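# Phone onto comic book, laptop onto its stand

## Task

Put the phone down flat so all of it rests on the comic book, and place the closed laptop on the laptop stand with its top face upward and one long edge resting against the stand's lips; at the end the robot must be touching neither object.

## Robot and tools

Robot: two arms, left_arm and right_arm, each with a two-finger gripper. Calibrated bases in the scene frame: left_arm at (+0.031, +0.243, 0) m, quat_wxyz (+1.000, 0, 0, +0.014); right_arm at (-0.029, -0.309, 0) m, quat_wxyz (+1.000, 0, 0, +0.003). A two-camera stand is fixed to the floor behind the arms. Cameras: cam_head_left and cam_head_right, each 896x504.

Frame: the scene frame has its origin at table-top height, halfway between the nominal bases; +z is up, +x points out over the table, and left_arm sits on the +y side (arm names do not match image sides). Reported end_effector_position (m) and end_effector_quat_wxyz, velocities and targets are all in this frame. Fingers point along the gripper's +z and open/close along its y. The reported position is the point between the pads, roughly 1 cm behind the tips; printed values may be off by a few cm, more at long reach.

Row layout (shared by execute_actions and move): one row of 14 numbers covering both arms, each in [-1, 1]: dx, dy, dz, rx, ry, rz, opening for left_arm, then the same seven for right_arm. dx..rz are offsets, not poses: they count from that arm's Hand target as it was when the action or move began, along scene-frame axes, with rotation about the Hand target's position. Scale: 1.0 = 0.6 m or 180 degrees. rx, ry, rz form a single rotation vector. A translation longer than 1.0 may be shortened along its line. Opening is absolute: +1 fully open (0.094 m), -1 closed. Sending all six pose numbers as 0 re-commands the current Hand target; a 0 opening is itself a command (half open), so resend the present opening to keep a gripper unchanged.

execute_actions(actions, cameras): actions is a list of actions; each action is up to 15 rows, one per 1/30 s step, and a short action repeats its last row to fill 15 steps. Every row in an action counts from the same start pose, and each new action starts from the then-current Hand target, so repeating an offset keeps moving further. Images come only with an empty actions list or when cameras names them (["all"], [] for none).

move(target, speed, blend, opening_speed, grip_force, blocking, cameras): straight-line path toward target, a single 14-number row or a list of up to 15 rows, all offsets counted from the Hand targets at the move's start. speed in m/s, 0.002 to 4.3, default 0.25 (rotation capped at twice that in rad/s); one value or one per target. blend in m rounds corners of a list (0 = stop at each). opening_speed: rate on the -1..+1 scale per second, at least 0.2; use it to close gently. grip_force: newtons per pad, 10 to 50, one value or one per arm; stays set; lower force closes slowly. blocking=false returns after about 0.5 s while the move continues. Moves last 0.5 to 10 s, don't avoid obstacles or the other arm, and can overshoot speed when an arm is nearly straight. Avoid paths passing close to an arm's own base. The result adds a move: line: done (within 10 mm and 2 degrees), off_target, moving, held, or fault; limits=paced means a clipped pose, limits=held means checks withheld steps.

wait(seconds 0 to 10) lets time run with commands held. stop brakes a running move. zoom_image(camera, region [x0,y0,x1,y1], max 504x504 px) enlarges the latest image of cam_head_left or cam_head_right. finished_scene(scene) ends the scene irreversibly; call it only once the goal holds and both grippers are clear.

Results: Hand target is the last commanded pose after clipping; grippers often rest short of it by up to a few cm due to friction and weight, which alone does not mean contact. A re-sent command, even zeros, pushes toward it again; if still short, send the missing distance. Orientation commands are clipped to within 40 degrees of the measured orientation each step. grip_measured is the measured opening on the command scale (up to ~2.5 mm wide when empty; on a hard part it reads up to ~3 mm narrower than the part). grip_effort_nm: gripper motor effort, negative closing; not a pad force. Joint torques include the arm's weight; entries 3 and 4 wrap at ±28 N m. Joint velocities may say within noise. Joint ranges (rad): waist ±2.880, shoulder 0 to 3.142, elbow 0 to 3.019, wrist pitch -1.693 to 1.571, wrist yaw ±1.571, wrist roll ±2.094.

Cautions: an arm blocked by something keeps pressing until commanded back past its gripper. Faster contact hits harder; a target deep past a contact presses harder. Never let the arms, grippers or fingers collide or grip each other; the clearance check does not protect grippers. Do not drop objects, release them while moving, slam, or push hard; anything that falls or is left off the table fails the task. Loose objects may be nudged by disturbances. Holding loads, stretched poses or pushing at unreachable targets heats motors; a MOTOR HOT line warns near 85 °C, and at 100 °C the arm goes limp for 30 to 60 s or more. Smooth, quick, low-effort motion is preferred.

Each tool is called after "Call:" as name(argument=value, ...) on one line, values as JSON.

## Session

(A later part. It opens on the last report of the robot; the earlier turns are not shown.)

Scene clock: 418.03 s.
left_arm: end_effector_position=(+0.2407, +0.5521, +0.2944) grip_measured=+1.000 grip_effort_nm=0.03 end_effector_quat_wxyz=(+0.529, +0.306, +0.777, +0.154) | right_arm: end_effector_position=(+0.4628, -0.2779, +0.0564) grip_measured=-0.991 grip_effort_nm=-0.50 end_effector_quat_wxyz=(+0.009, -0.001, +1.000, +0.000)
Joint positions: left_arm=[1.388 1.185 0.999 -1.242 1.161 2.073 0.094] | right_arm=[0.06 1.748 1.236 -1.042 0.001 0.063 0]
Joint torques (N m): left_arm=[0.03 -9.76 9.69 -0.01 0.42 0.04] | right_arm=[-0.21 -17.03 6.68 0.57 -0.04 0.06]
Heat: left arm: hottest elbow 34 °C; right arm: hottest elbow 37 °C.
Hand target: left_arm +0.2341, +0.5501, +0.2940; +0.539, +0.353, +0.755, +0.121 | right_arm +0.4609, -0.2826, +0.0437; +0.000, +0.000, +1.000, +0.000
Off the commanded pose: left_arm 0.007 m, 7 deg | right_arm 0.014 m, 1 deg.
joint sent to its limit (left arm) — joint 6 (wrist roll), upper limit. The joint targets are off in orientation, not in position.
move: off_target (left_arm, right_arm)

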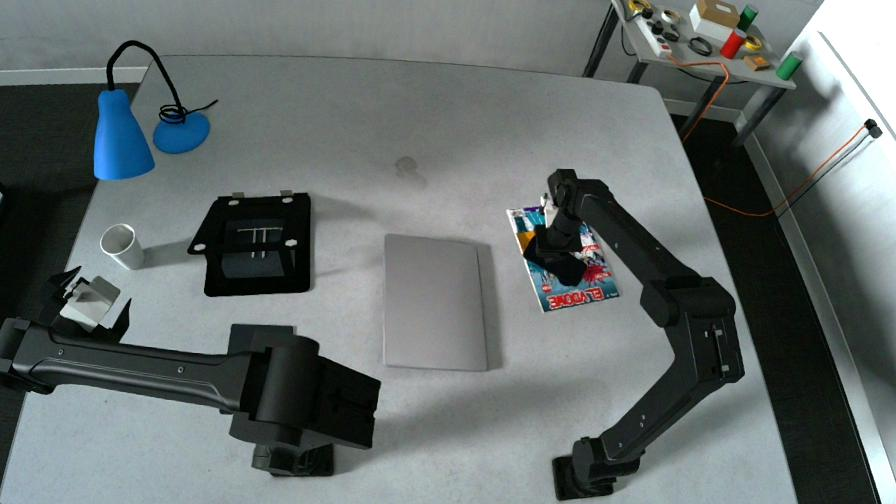

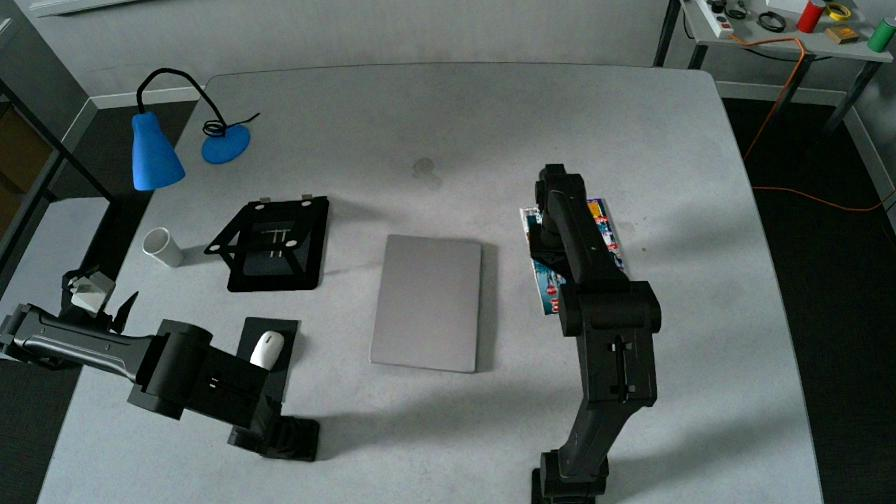

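Call:
move(target=[0, 0, 0, 0, 0, 0, 1, -0.028, -0.005, -0.06, 0, 0, 0, -1], speed=0.1, cameras=["cam_head_left", "cam_head_right"])

Call:
zoom_image(camera="cam_head_left", region=[490, 180, 650, 330])

Scene clock: 423.97 s.
left_arm: end_effector_position=(+0.2407, +0.5521, +0.2944) grip_measured=+1.000 grip_effort_nm=0.03 end_effector_quat_wxyz=(+0.529, +0.306, +0.777, +0.154) | right_arm: end_effector_position=(+0.4487, -0.2799, +0.0227) grip_measured=-0.991 grip_effort_nm=-0.50 end_effector_quat_wxyz=(+0.012, -0.002, +1.000, +0.000)
Joint positions: left_arm=[1.388 1.185 0.999 -1.242 1.161 2.073 0.094] | right_arm=[0.058 1.76 1.149 -0.936 0.001 0.059 0]
Joint torques (N m): left_arm=[0.09 -10.29 9.42 0.06 0.51 0.01] | right_arm=[-0.32 -15.79 6.08 0.55 -0.04 0.07]
Heat: left arm: hottest elbow 34 °C; right arm: hottest elbow 37 °C.
Hand target: left_arm +0.2341, +0.5501, +0.2940; +0.539, +0.353, +0.755, +0.121 | right_arm +0.4442, -0.2856, +0.0077; +0.000, +0.000, +1.000, +0.000
Off the commanded pose: left_arm 0.007 m, 7 deg | right_arm 0.017 m, 1 deg.
joint sent to its limit (left arm) — joint 6 (wrist roll), upper limit. The joint targets are off in orientation, not in position.
move: off_target (left_arm, right_arm)

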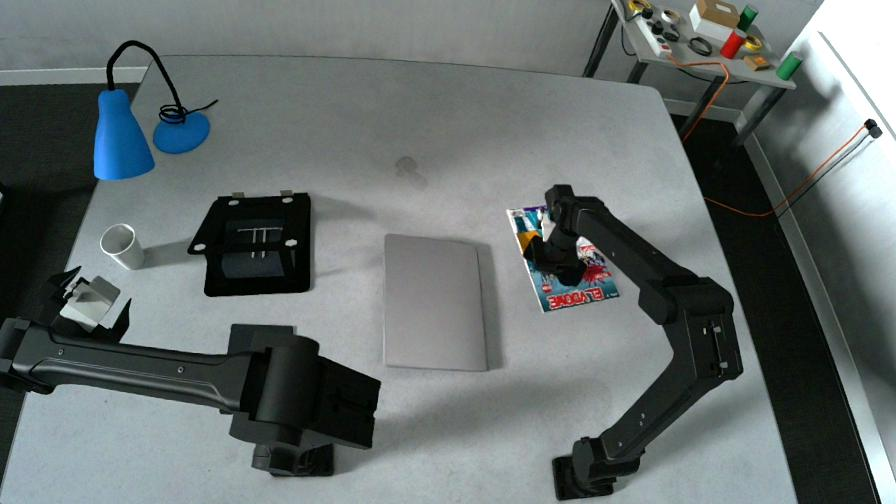

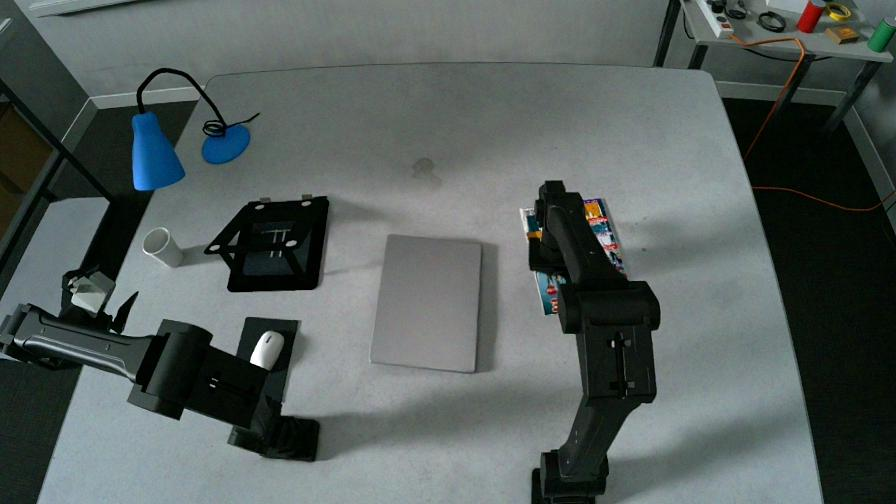

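Scaled by 3.150.

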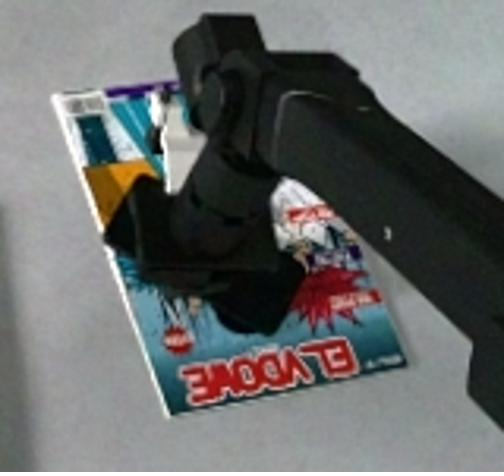

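Call:
move(target=[[0, 0, 0, 0, 0, 0, 1, -0.008, -0.003, -0.03, 0, 0, 0, -1], [0, 0, 0, 0, 0, 0, 1, 0.055, -0.055, -0.03, 0, 0, 0, -1]], speed=0.08, cameras=["cam_head_left", "cam_head_right"])

Call:
zoom_image(camera="cam_head_left", region=[490, 180, 650, 330])

Scene clock: 428.40 s.
left_arm: end_effector_position=(+0.2407, +0.5521, +0.2944) grip_measured=+1.000 grip_effort_nm=0.03 end_effector_quat_wxyz=(+0.529, +0.306, +0.777, +0.154) | right_arm: end_effector_position=(+0.4671, -0.3019, +0.0156) grip_measured=-0.991 grip_effort_nm=-0.50 end_effector_quat_wxyz=(+0.017, -0.010, +1.000, +0.008)
Joint positions: left_arm=[1.388 1.185 0.999 -1.242 1.161 2.073 0.094] | right_arm=[0.005 1.803 1.19 -0.923 -0.016 -0.009 0]
Joint torques (N m): left_arm=[0.38 -9.64 9.62 -0.14 0.48 -0.02] | right_arm=[-1.32 -12.22 9.1 0.42 0.53 0.04]
Heat: left arm: hottest elbow 34 °C; right arm: hottest elbow 37 °C.
Hand target: left_arm +0.2341, +0.5501, +0.2940; +0.539, +0.353, +0.755, +0.121 | right_arm +0.4772, -0.3186, -0.0101; +0.000, +0.000, +1.000, +0.000
Off the commanded pose: left_arm 0.007 m, 7 deg | right_arm 0.032 m, 2 deg.
joint sent to its limit (left arm) — joint 6 (wrist roll), upper limit. The joint targets are off in orientation, not in position.
move: off_target (left_arm, right_arm)

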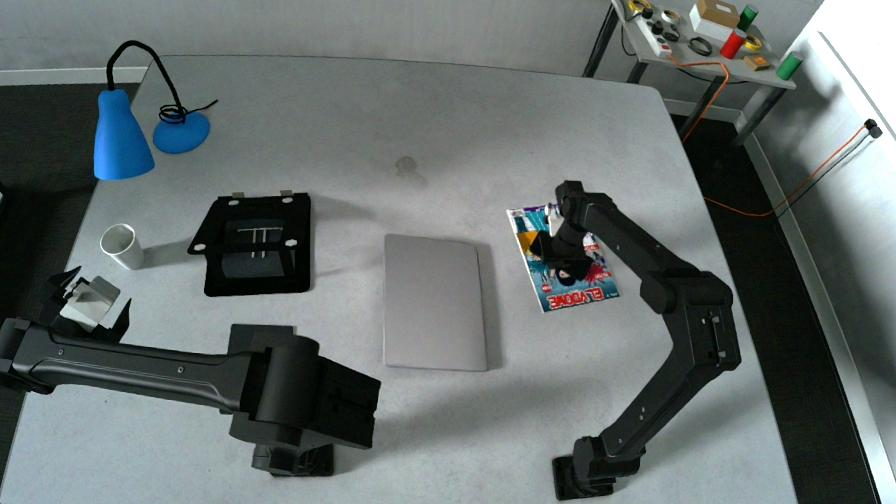

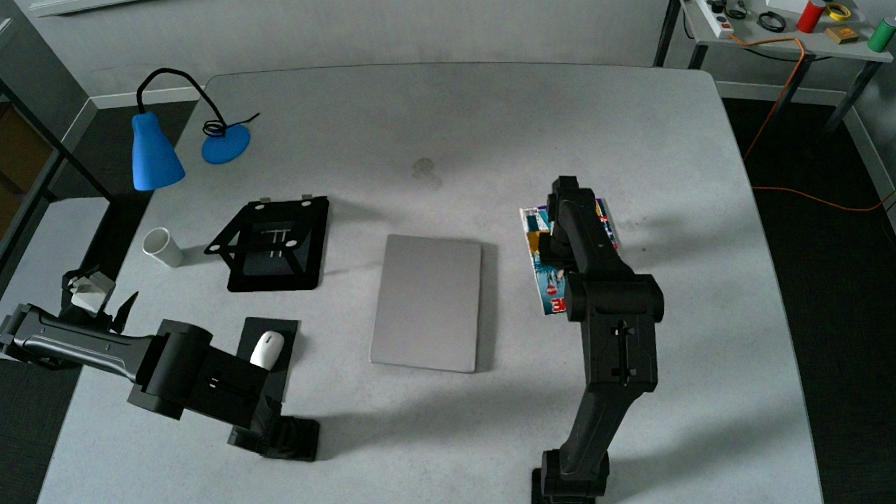

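Scaled by 3.150.

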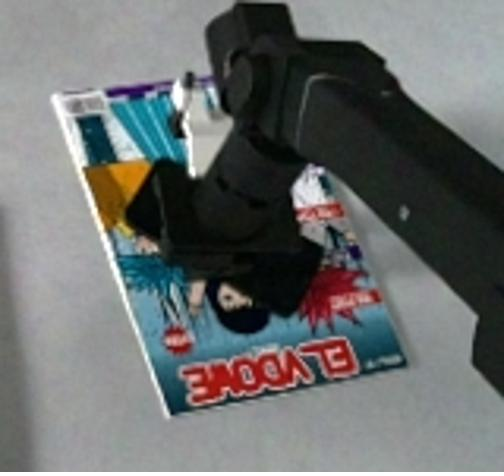

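Call:
move(target=[[0, 0, 0, 0, 0, 0, 1, -0.01, 0.01, 0.2, 0, 0, 0, -1], [0, 0, 0, 0, 0, 0, 1, -0.3, -0.1, 0.42, 0, 0, 0, -1]], speed=[0.15, 0.4], blend=[0.03, 0], cameras=["all"])

Call:
zoom_image(camera="cam_head_left", region=[490, 180, 650, 330])

Call:
zoom_image(camera="cam_head_left", region=[170, 170, 330, 310])

Call:
zoom_image(camera="cam_head_right", region=[190, 170, 350, 310])

Scene clock: 441.47 s.
left_arm: end_effector_position=(+0.2407, +0.5521, +0.2944) grip_measured=+1.000 grip_effort_nm=0.03 end_effector_quat_wxyz=(+0.529, +0.306, +0.777, +0.154) | right_arm: end_effector_position=(+0.3032, -0.3760, +0.2479) grip_measured=-0.991 grip_effort_nm=-0.50 end_effector_quat_wxyz=(+0.013, -0.001, +1.000, -0.002)
Joint positions: left_arm=[1.388 1.185 0.999 -1.242 1.161 2.073 0.094] | right_arm=[-0.202 1.206 1.173 -1.511 -0.001 -0.2 0]
Joint torques (N m): left_arm=[-0.44 -10.05 9.5 -0.14 0.47 0.04] | right_arm=[-0.26 -9.82 7.56 -0.17 0.01 0.09]
Heat: left arm: hottest elbow 34 °C; right arm: hottest elbow 37 °C.
Hand target: left_arm +0.2341, +0.5501, +0.2940; +0.539, +0.353, +0.755, +0.121 | right_arm +0.2972, -0.3786, +0.2418; +0.000, +0.000, +1.000, +0.000
Off the commanded pose: left_arm 0.007 m, 7 deg | right_arm 0.009 m, 2 deg.
joint sent to its limit (left arm) — joint 6 (wrist roll), upper limit. The joint targets are off in orientation, not in position.
move: off_target (left_arm)

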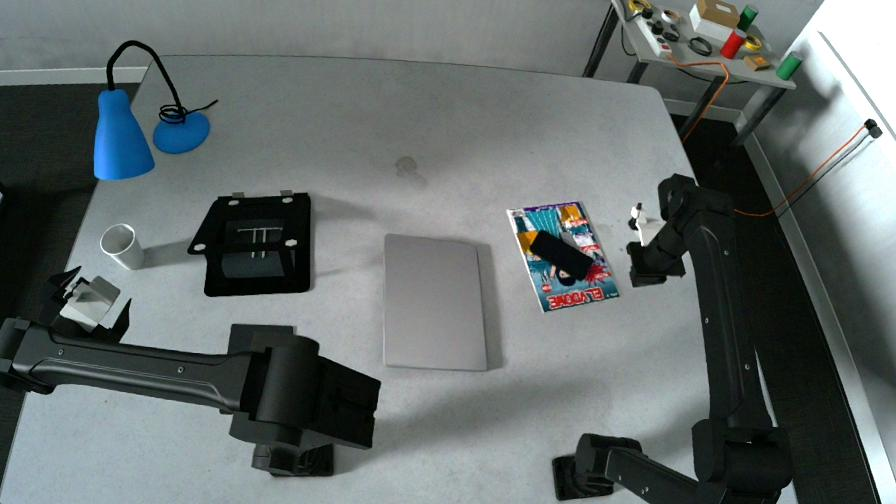

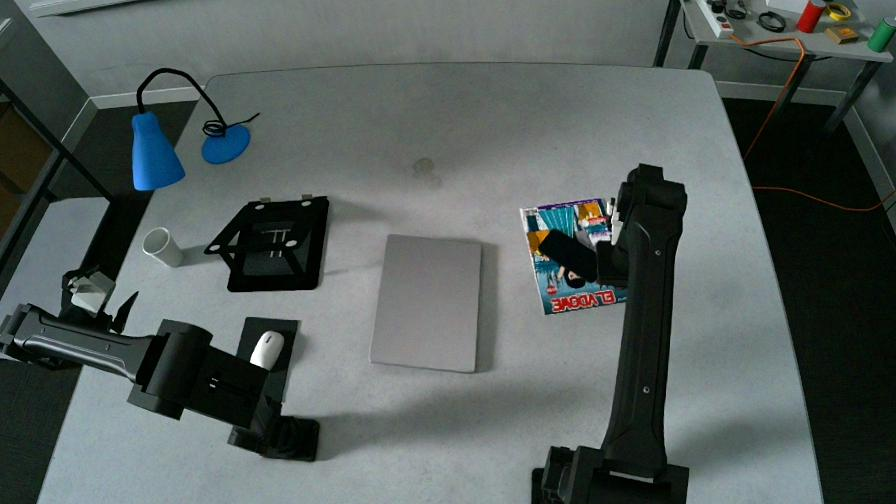

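Scaled by 3.150.

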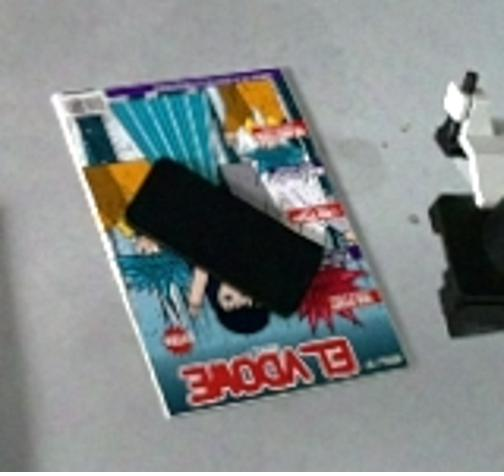

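Scaled by 3.150.

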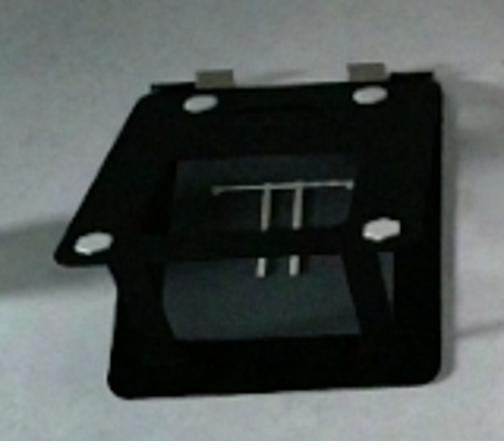

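Scaled by 3.150.

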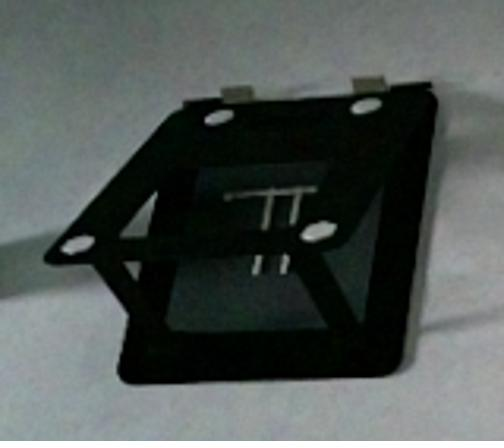

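Call:
move(target=[0.443, -0.667, -0.12, -0.059, 0.4375, 0.2586, 1, -0.262, 0.6, -0.067, 0, -0.111, 0, 1], speed=0.5, cameras=["all"])

Scene clock: 509.17 s.
left_arm: end_effector_position=(+0.4832, +0.1551, +0.1991) grip_measured=+1.000 grip_effort_nm=0.02 end_effector_quat_wxyz=(-0.123, +0.002, +0.992, +0.004) | right_arm: end_effector_position=(+0.1347, -0.0402, +0.1814) grip_measured=+0.999 grip_effort_nm=0.07 end_effector_quat_wxyz=(+0.164, -0.003, +0.986, -0.023)
Joint positions: left_arm=[-0.206 1.714 1.567 -1.668 0.034 -0.169 0.094] | right_arm=[1.197 1.12 0.906 -1.277 0.323 1.183 0.094]
Joint torques (N m): left_arm=[-1.79 -16.91 15.83 -0.38 0.1 -0.05] | right_arm=[1.26 -7.12 12.6 0.31 0.34 0.29]
Heat: left arm: hottest elbow 34 °C; right arm: hottest elbow 37 °C.
Hand target: left_arm +0.4999, +0.1500, +0.2219; -0.105, +0.000, +0.994, +0.000 | right_arm +0.1400, -0.0185, +0.2016; +0.173, +0.000, +0.985, +0.000
Off the commanded pose: left_arm 0.029 m, 2 deg | right_arm 0.030 m, 3 deg.
joint sent to its limit (left arm) — joint 4 (wrist pitch), lower limit. The joint targets still meet the commanded pose.
move: off_target (left_arm, right_arm)

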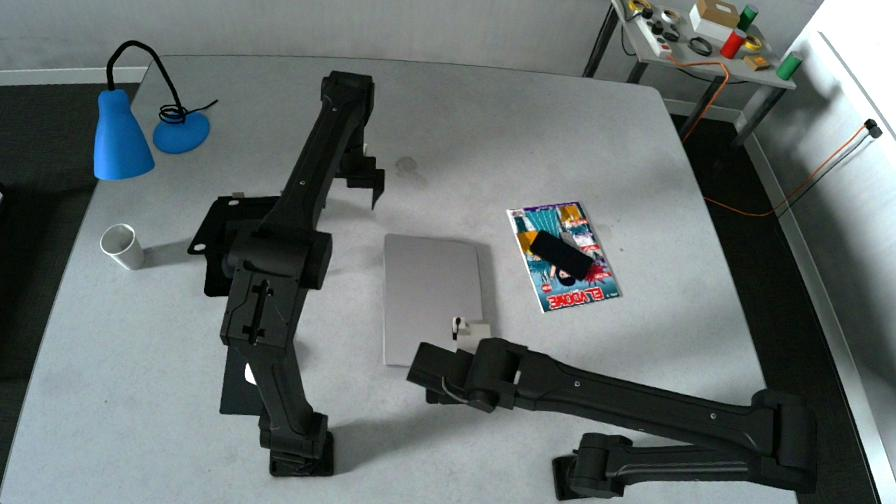

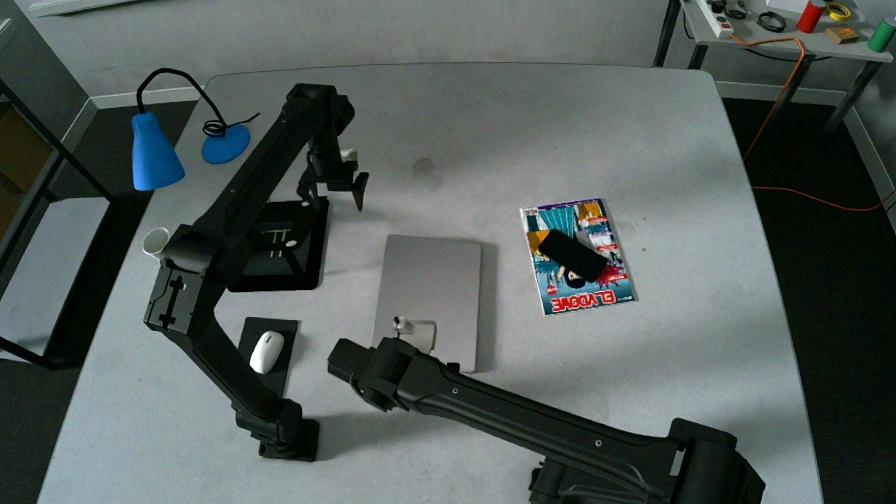

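Call:
move(target=[0.175, -0.275, -0.2, 0, 0, 0, 1, -0.02, 0.0, -0.2, 0, 0, 0, 1], speed=0.35, cameras=["all"])

Call:
zoom_image(camera="cam_head_left", region=[340, 190, 540, 390])

Call:
zoom_image(camera="cam_head_right", region=[340, 190, 540, 390])

Scene clock: 514.23 s.
left_arm: end_effector_position=(+0.5885, -0.0067, +0.0854) grip_measured=+1.000 grip_effort_nm=0.02 end_effector_quat_wxyz=(-0.126, +0.002, +0.992, +0.008) | right_arm: end_effector_position=(+0.1319, -0.0187, +0.0901) grip_measured=+0.999 grip_effort_nm=0.07 end_effector_quat_wxyz=(+0.175, +0.004, +0.985, +0.006)
Joint positions: left_arm=[-0.425 2.183 1.984 -1.611 0.081 -0.383 0.094] | right_arm=[1.231 1.236 0.734 -0.939 0.328 1.222 0.094]
Joint torques (N m): left_arm=[-1.55 -23.65 15.83 -0.49 0 -0.11] | right_arm=[1.32 -7.82 6.72 0.68 0.36 0.22]
Heat: left arm: hottest elbow 35 °C; right arm: hottest elbow 37 °C.
Hand target: left_arm +0.6048, -0.0152, +0.1018; -0.105, +0.000, +0.994, +0.001 | right_arm +0.1280, -0.0187, +0.0816; +0.173, +0.000, +0.985, +0.000
Off the commanded pose: left_arm 0.025 m, 3 deg | right_arm 0.009 m, 1 deg.
move: off_target (left_arm)

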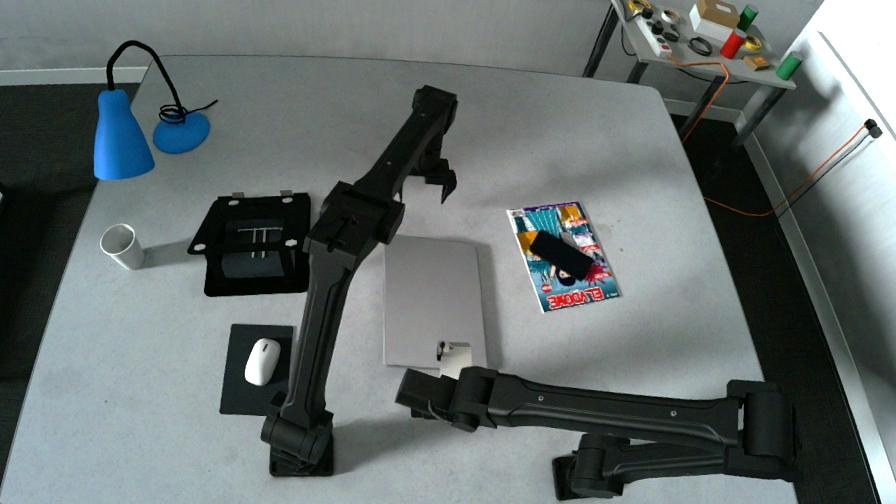

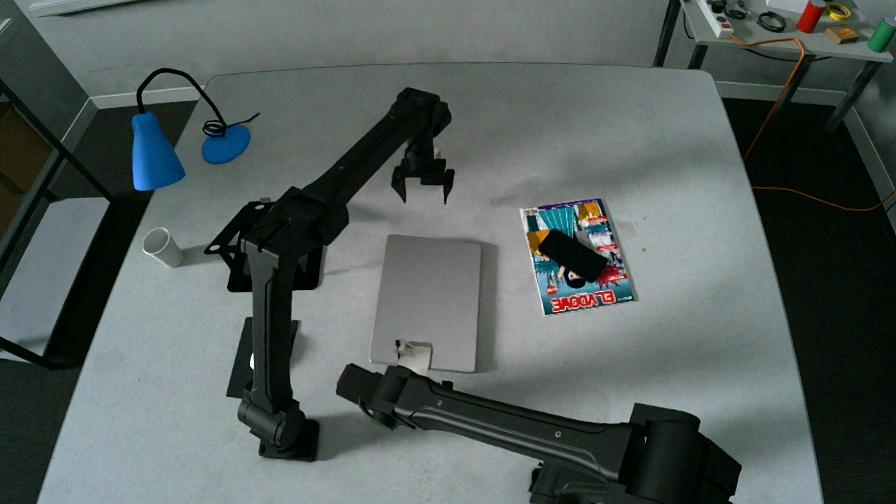

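Scaled by 2.520.

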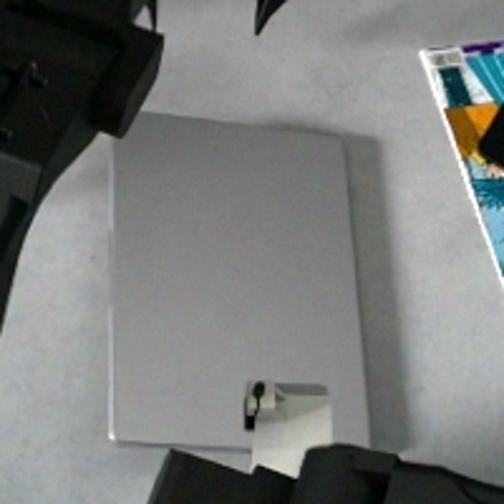

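Scaled by 2.520.

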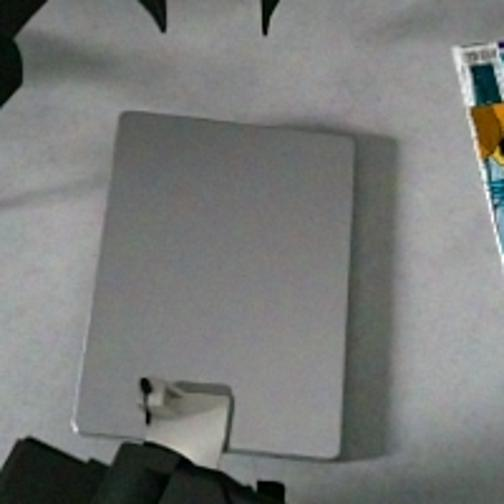

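Call:
move(target=[0.0, -0.0225, -0.11, 0, 0, 0, 1, 0.0, 0.0, -0.109, 0, 0, 0, 1], speed=0.15, cameras=["all"])

Call:
zoom_image(camera="cam_head_right", region=[340, 190, 540, 390])

Scene clock: 524.00 s.
left_arm: end_effector_position=(+0.6057, -0.0189, +0.0375) grip_measured=+1.000 grip_effort_nm=0.02 end_effector_quat_wxyz=(-0.109, -0.003, +0.994, +0.003) | right_arm: end_effector_position=(+0.1324, -0.0172, +0.0244) grip_measured=+0.999 grip_effort_nm=0.07 end_effector_quat_wxyz=(+0.175, +0.004, +0.985, +0.006)
Joint positions: left_arm=[-0.433 2.254 1.984 -1.505 0.081 -0.401 0.094] | right_arm=[1.232 1.37 0.642 -0.713 0.328 1.223 0.094]
Joint torques (N m): left_arm=[-2.26 -24.06 9.8 0.34 0.13 -0.08] | right_arm=[1.32 -8.53 5.7 0.91 0.34 0.21]
Heat: left arm: hottest elbow 35 °C; right arm: hottest elbow 37 °C.
Hand target: left_arm +0.6049, -0.0287, +0.0360; -0.105, +0.000, +0.994, +0.000 | right_arm +0.1280, -0.0185, +0.0163; +0.173, +0.000, +0.985, +0.000
Off the commanded pose: left_arm 0.010 m, 1 deg | right_arm 0.009 m, 1 deg.
move: done

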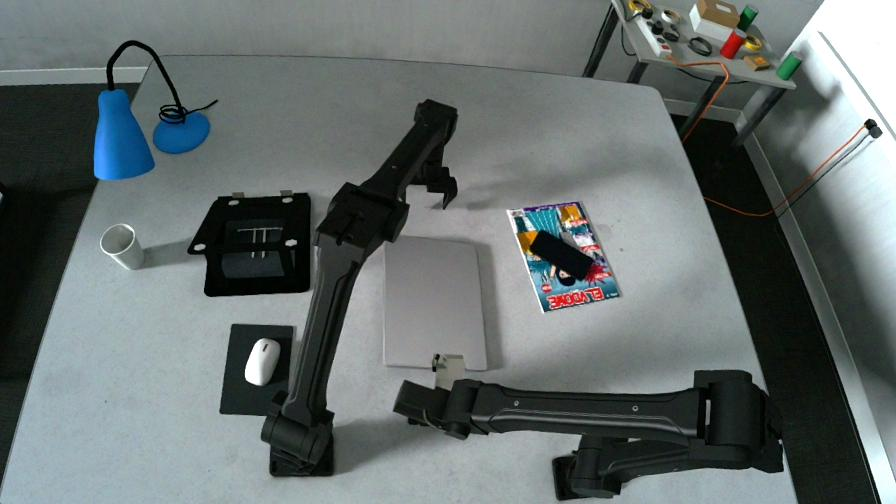

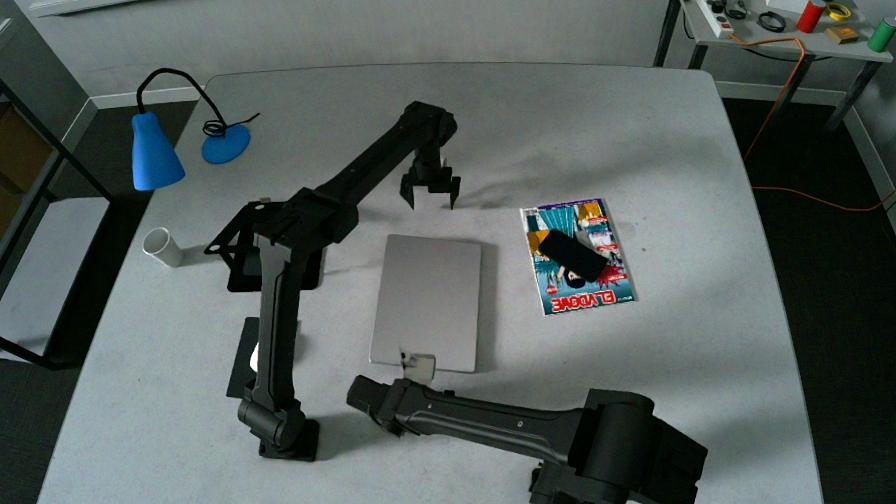

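Scaled by 2.520.

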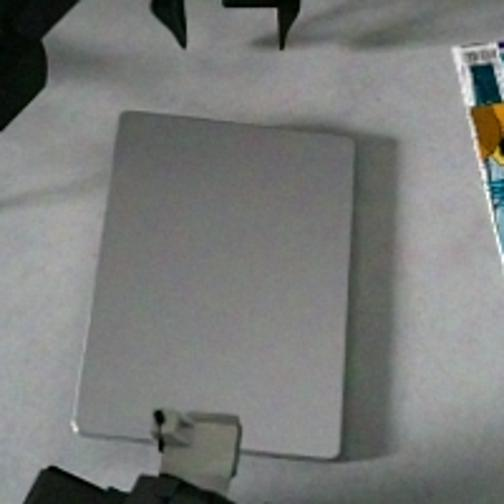

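Call:
move(target=[-0.045, 0.01, -0.04, 0, 0, 0, 1, 0.015, 0.0, -0.012, 0, 0, 0, 1], speed=0.12, cameras=["all"])

Call:
zoom_image(camera="cam_head_right", region=[340, 190, 540, 390])

Scene clock: 528.47 s.
left_arm: end_effector_position=(+0.5870, -0.0155, +0.0152) grip_measured=+1.000 grip_effort_nm=0.02 end_effector_quat_wxyz=(-0.103, -0.003, +0.995, -0.002) | right_arm: end_effector_position=(+0.1355, -0.0123, +0.0187) grip_measured=+0.999 grip_effort_nm=0.07 end_effector_quat_wxyz=(+0.177, +0.000, +0.984, +0.010)
Joint positions: left_arm=[-0.438 2.211 1.848 -1.396 0.085 -0.409 0.094] | right_arm=[1.228 1.392 0.642 -0.678 0.328 1.209 0.094]
Joint torques (N m): left_arm=[-2.32 -24.29 7.45 0.28 -0.04 -0.04] | right_arm=[-0.26 -8.7 5.46 0.62 0.22 0.1]
Heat: left arm: hottest elbow 35 °C; right arm: hottest elbow 37 °C.
Hand target: left_arm +0.5779, -0.0225, +0.0120; -0.105, +0.000, +0.994, +0.001 | right_arm +0.1371, -0.0185, +0.0091; +0.173, +0.000, +0.985, +0.000
Off the commanded pose: left_arm 0.012 m, 1 deg | right_arm 0.012 m, 1 deg.
move: off_target (left_arm, right_arm)

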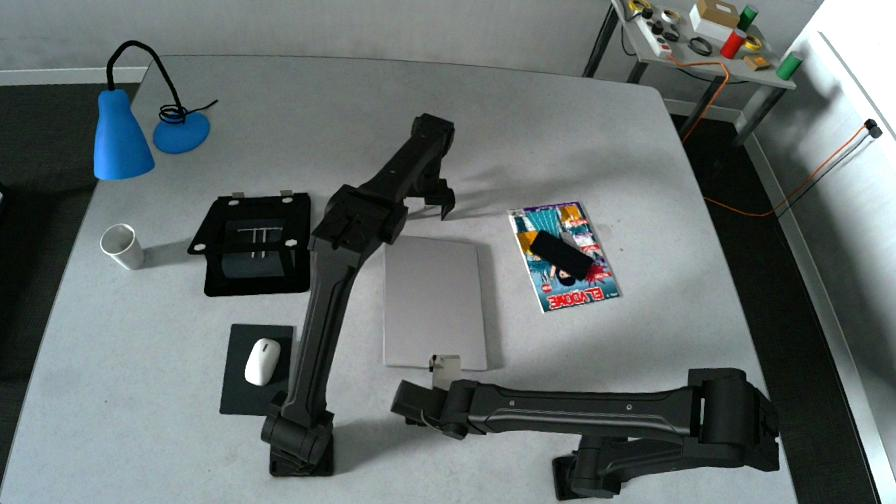

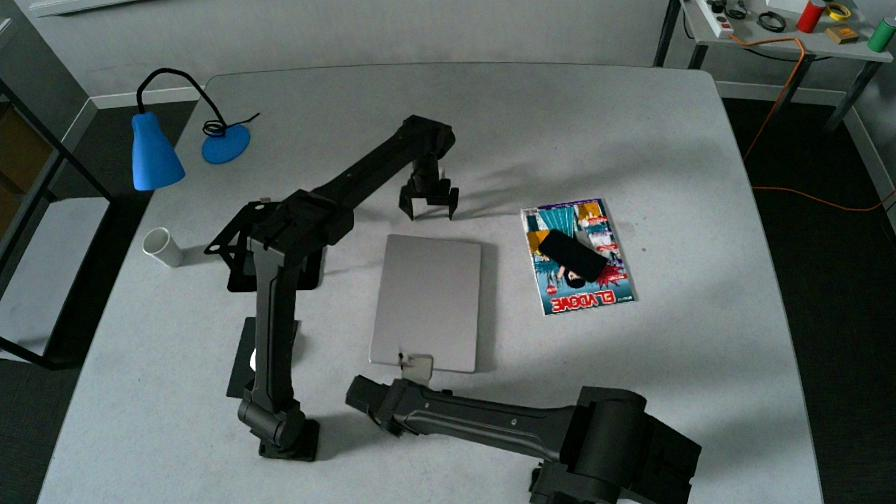

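Scaled by 2.520.

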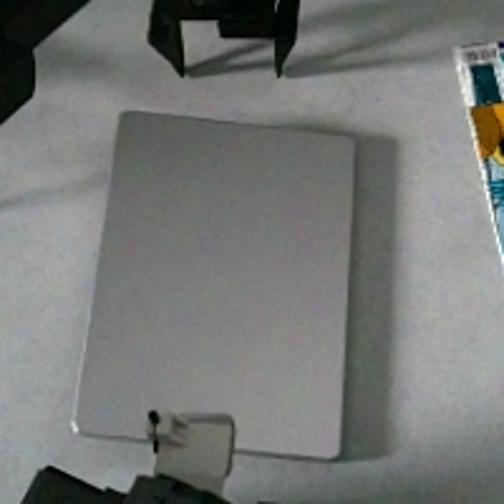

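Call:
move(target=[-0.06, 0.0, 0.005, 0, 0, 0, 1, 0.07, 0.0, 0.0, 0, 0, 0, 1], speed=0.08, cameras=["all"])

Call:
zoom_image(camera="cam_head_right", region=[340, 190, 540, 390])

Scene clock: 534.57 s.
left_arm: end_effector_position=(+0.5507, -0.0150, +0.0147) grip_measured=+1.000 grip_effort_nm=0.02 end_effector_quat_wxyz=(-0.105, -0.005, +0.994, +0.000) | right_arm: end_effector_position=(+0.1697, -0.0250, +0.0122) grip_measured=+0.999 grip_effort_nm=0.06 end_effector_quat_wxyz=(+0.174, -0.003, +0.985, +0.003)
Joint positions: left_arm=[-0.462 2.129 1.701 -1.335 0.088 -0.434 0.094] | right_arm=[1.111 1.414 0.642 -0.635 0.309 1.085 0.094]
Joint torques (N m): left_arm=[-2.78 -23.65 7.16 0.35 0.05 -0.03] | right_arm=[-0.56 -7.88 7.97 0.68 0.28 0.06]
Heat: left arm: hottest elbow 35 °C; right arm: hottest elbow 37 °C.
Hand target: left_arm +0.5420, -0.0226, +0.0151; -0.105, +0.000, +0.994, +0.001 | right_arm +0.1790, -0.0185, +0.0090; +0.173, +0.000, +0.985, +0.000
Off the commanded pose: left_arm 0.012 m, 1 deg | right_arm 0.012 m, 0 deg.
move: off_target (left_arm, right_arm)

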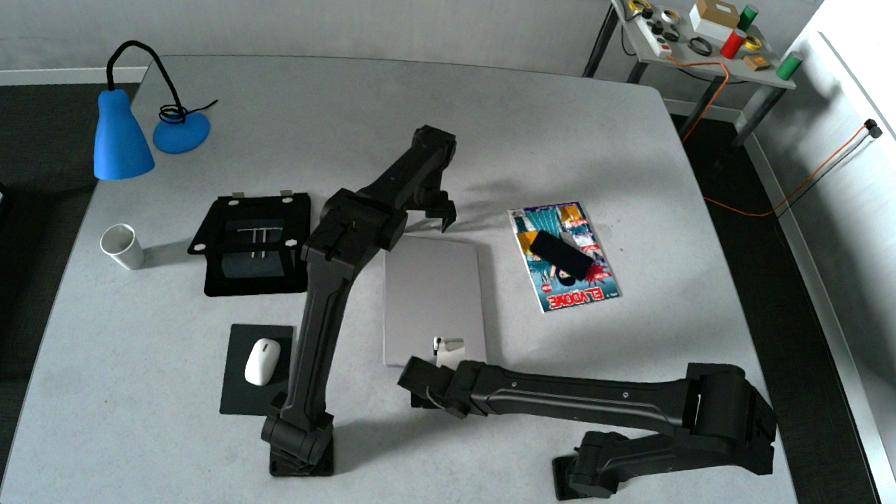

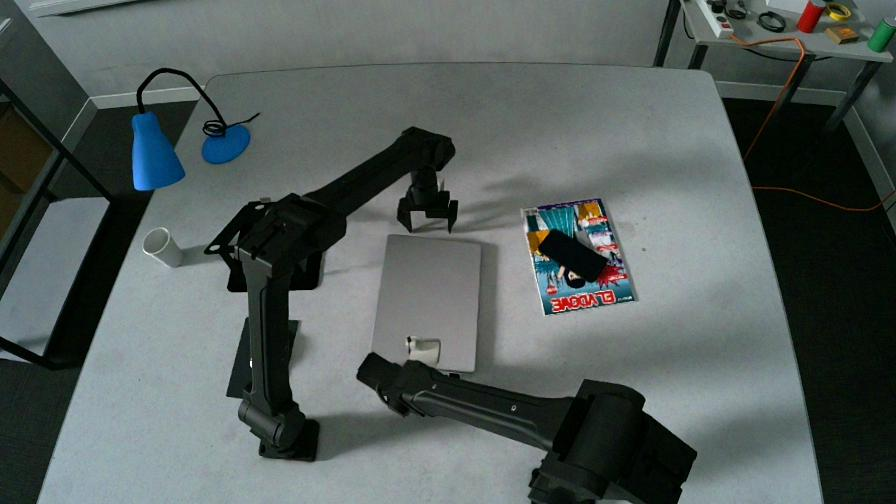

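Scaled by 2.520.

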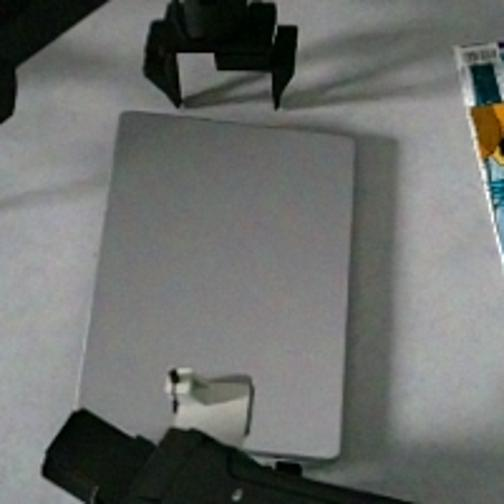

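Call:
move(target=[-0.06, 0.0, 0.0, 0, 0, -0.028, 1, 0.075, 0.01, 0.005, 0, 0, -0.028, 1], speed=0.06, cameras=["all"])

Call:
zoom_image(camera="cam_head_right", region=[340, 190, 540, 390])

Scene clock: 543.93 s.
left_arm: end_effector_position=(+0.5230, -0.0174, +0.0143) grip_measured=+1.000 grip_effort_nm=0.02 end_effector_quat_wxyz=(-0.096, +0.028, +0.995, +0.000) | right_arm: end_effector_position=(+0.1939, -0.0219, +0.0133) grip_measured=+0.999 grip_effort_nm=0.06 end_effector_quat_wxyz=(+0.163, +0.005, +0.987, -0.006)
Joint positions: left_arm=[-0.489 2.061 1.586 -1.271 0.079 -0.398 0.094] | right_arm=[1.045 1.457 0.696 -0.654 0.29 1.037 0.094]
Joint torques (N m): left_arm=[-3.02 -23.88 6.27 -0.28 0.01 0.09] | right_arm=[-2.73 -6.89 10.24 0.76 0.85 0.45]
Heat: left arm: hottest elbow 34 °C; right arm: hottest elbow 37 °C.
Hand target: left_arm +0.5058, -0.0226, +0.0150; -0.105, +0.043, +0.993, +0.005 | right_arm +0.2241, -0.0125, +0.0120; +0.173, +0.043, +0.984, -0.007
Off the commanded pose: left_arm 0.018 m, 2 deg | right_arm 0.032 m, 5 deg.
move: off_target (left_arm, right_arm)

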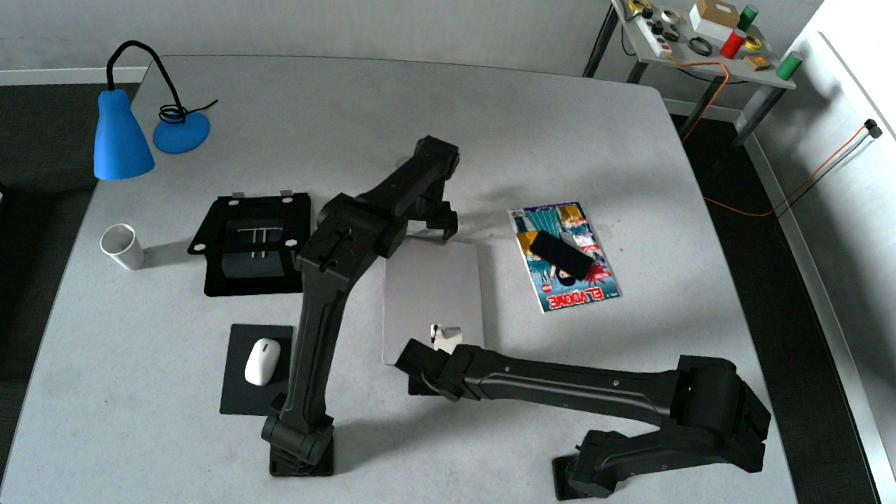

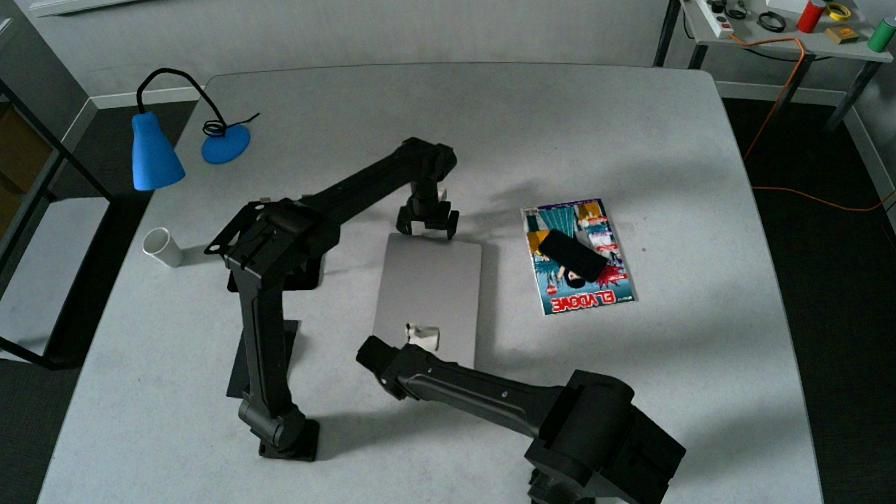

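Scaled by 2.520.

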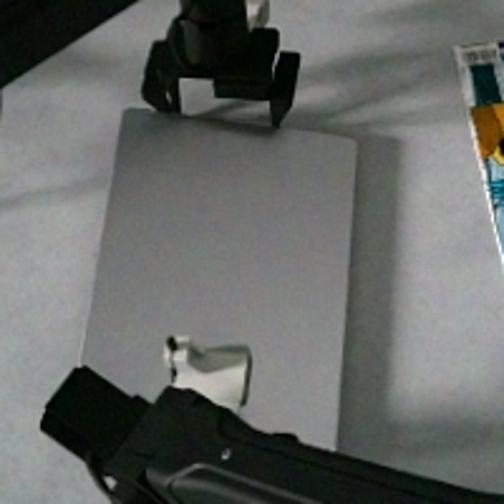

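Call:
move(target=[[-0.0338, 0.0897, 0, 0, 0, 0.088, 1, -0.0217, -0.0355, 0, 0, 0, 0.088, 1], [-0.084, 0.1753, 0, 0, 0, 0.176, 1, -0.0268, -0.0668, 0, 0, 0, 0.176, 1], [-0.149, 0.2532, 0, 0, 0, 0.264, 1, -0.0175, -0.0903, 0, 0, 0, 0.264, 1]], speed=0.12, blend=[0.03, 0.03, 0], cameras=["all"])

Scene clock: 565.43 s.
left_arm: end_effector_position=(+0.4398, +0.1445, +0.0145) grip_measured=+1.000 grip_effort_nm=0.04 end_effector_quat_wxyz=(-0.074, -0.337, +0.938, -0.035) | right_arm: end_effector_position=(+0.2022, -0.0716, +0.0134) grip_measured=+0.999 grip_effort_nm=0.04 end_effector_quat_wxyz=(+0.142, -0.348, +0.925, +0.059)
Joint positions: left_arm=[-0.208 1.713 1.048 -0.999 0.134 -0.863 0.094] | right_arm=[0.805 1.283 0.523 -0.503 0.018 0.087 0.094]
Joint torques (N m): left_arm=[-4.13 -17.32 4.83 -0.46 1.33 -0.71] | right_arm=[-0.44 -7.41 6.48 2.52 0.13 -0.16]
Motor temperatures (°C): left_arm=[23 31 33 24 27 24 26] | right_arm=[27 33 38 25 25 23 25]
Heat: left arm: hottest elbow 33 °C; right arm: hottest elbow 38 °C.
Hand target: left_arm +0.4164, +0.1294, +0.0149; -0.098, -0.360, +0.927, -0.038 | right_arm +0.2135, -0.0668, +0.0120; +0.162, -0.357, +0.918, +0.063
Off the commanded pose: left_arm 0.028 m, 4 deg | right_arm 0.012 m, 3 deg.
move: off_target (left_arm, right_arm)

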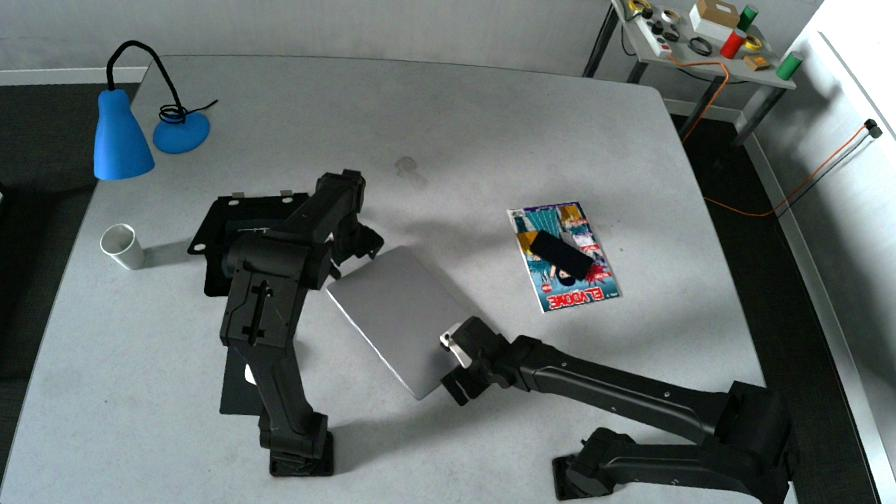

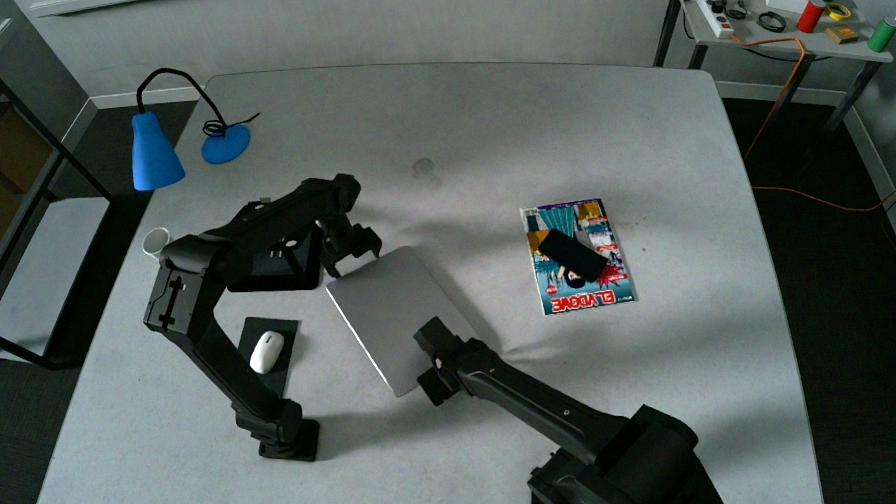

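Call:
move(target=[[-0.077, 0.0657, 0, 0, 0, 0.088, 1, 0.0215, -0.0117, 0, 0, 0, 0.088, 1], [-0.1623, 0.1173, 0, 0, 0, 0.176, 1, 0.0515, -0.009, 0, 0, 0, 0.176, 1], [-0.2523, 0.1527, 0, 0, 0, 0.264, 1, 0.0858, 0.0097, 0, 0, 0, 0.264, 1]], speed=0.12, blend=[0.03, 0.03, 0], cameras=["all"])

Scene clock: 575.40 s.
left_arm: end_effector_position=(+0.2742, +0.2313, +0.0171) grip_measured=+1.000 grip_effort_nm=0.04 end_effector_quat_wxyz=(-0.056, -0.682, +0.727, -0.066) | right_arm: end_effector_position=(+0.2552, -0.0904, +0.0129) grip_measured=+0.999 grip_effort_nm=0.03 end_effector_quat_wxyz=(-0.115, +0.677, -0.720, -0.102)
Joint positions: left_arm=[0.05 1.208 0.508 -0.875 0.174 -1.428 0.094] | right_arm=[0.534 1.428 0.666 -0.625 -0.247 -0.947 0.094]
Joint torques (N m): left_arm=[-2.37 -8.06 6.39 -0.06 1.49 -0.7] | right_arm=[2.9 -6.18 10.24 0.75 -1.68 -0.08]
Heat: left arm: hottest elbow 32 °C; right arm: hottest elbow 38 °C.
Hand target: left_arm +0.2651, +0.2209, +0.0150; +0.075, +0.703, -0.703, +0.074 | right_arm +0.2649, -0.0609, +0.0120; -0.122, +0.696, -0.696, -0.123
Off the commanded pose: left_arm 0.014 m, 4 deg | right_arm 0.031 m, 4 deg.
move: off_target (left_arm, right_arm)

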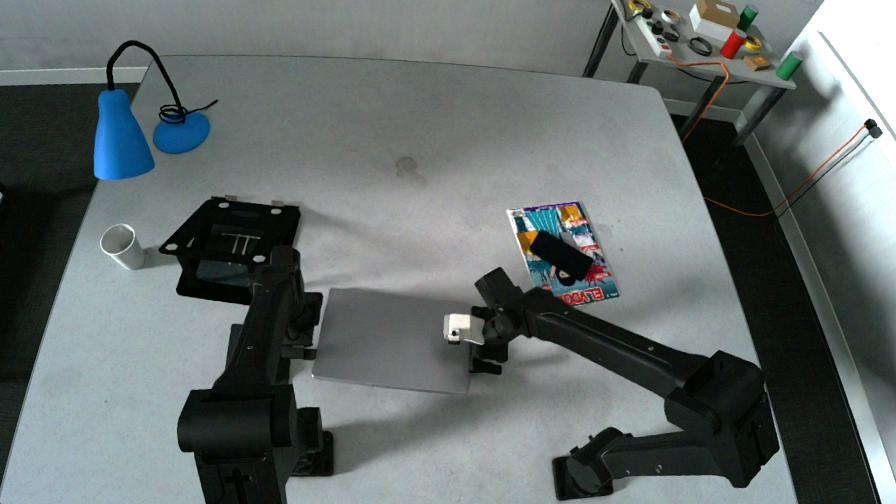

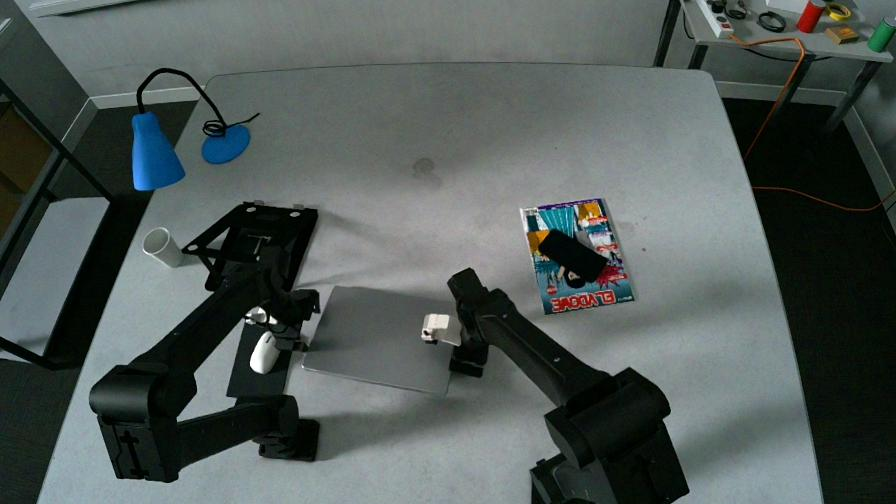

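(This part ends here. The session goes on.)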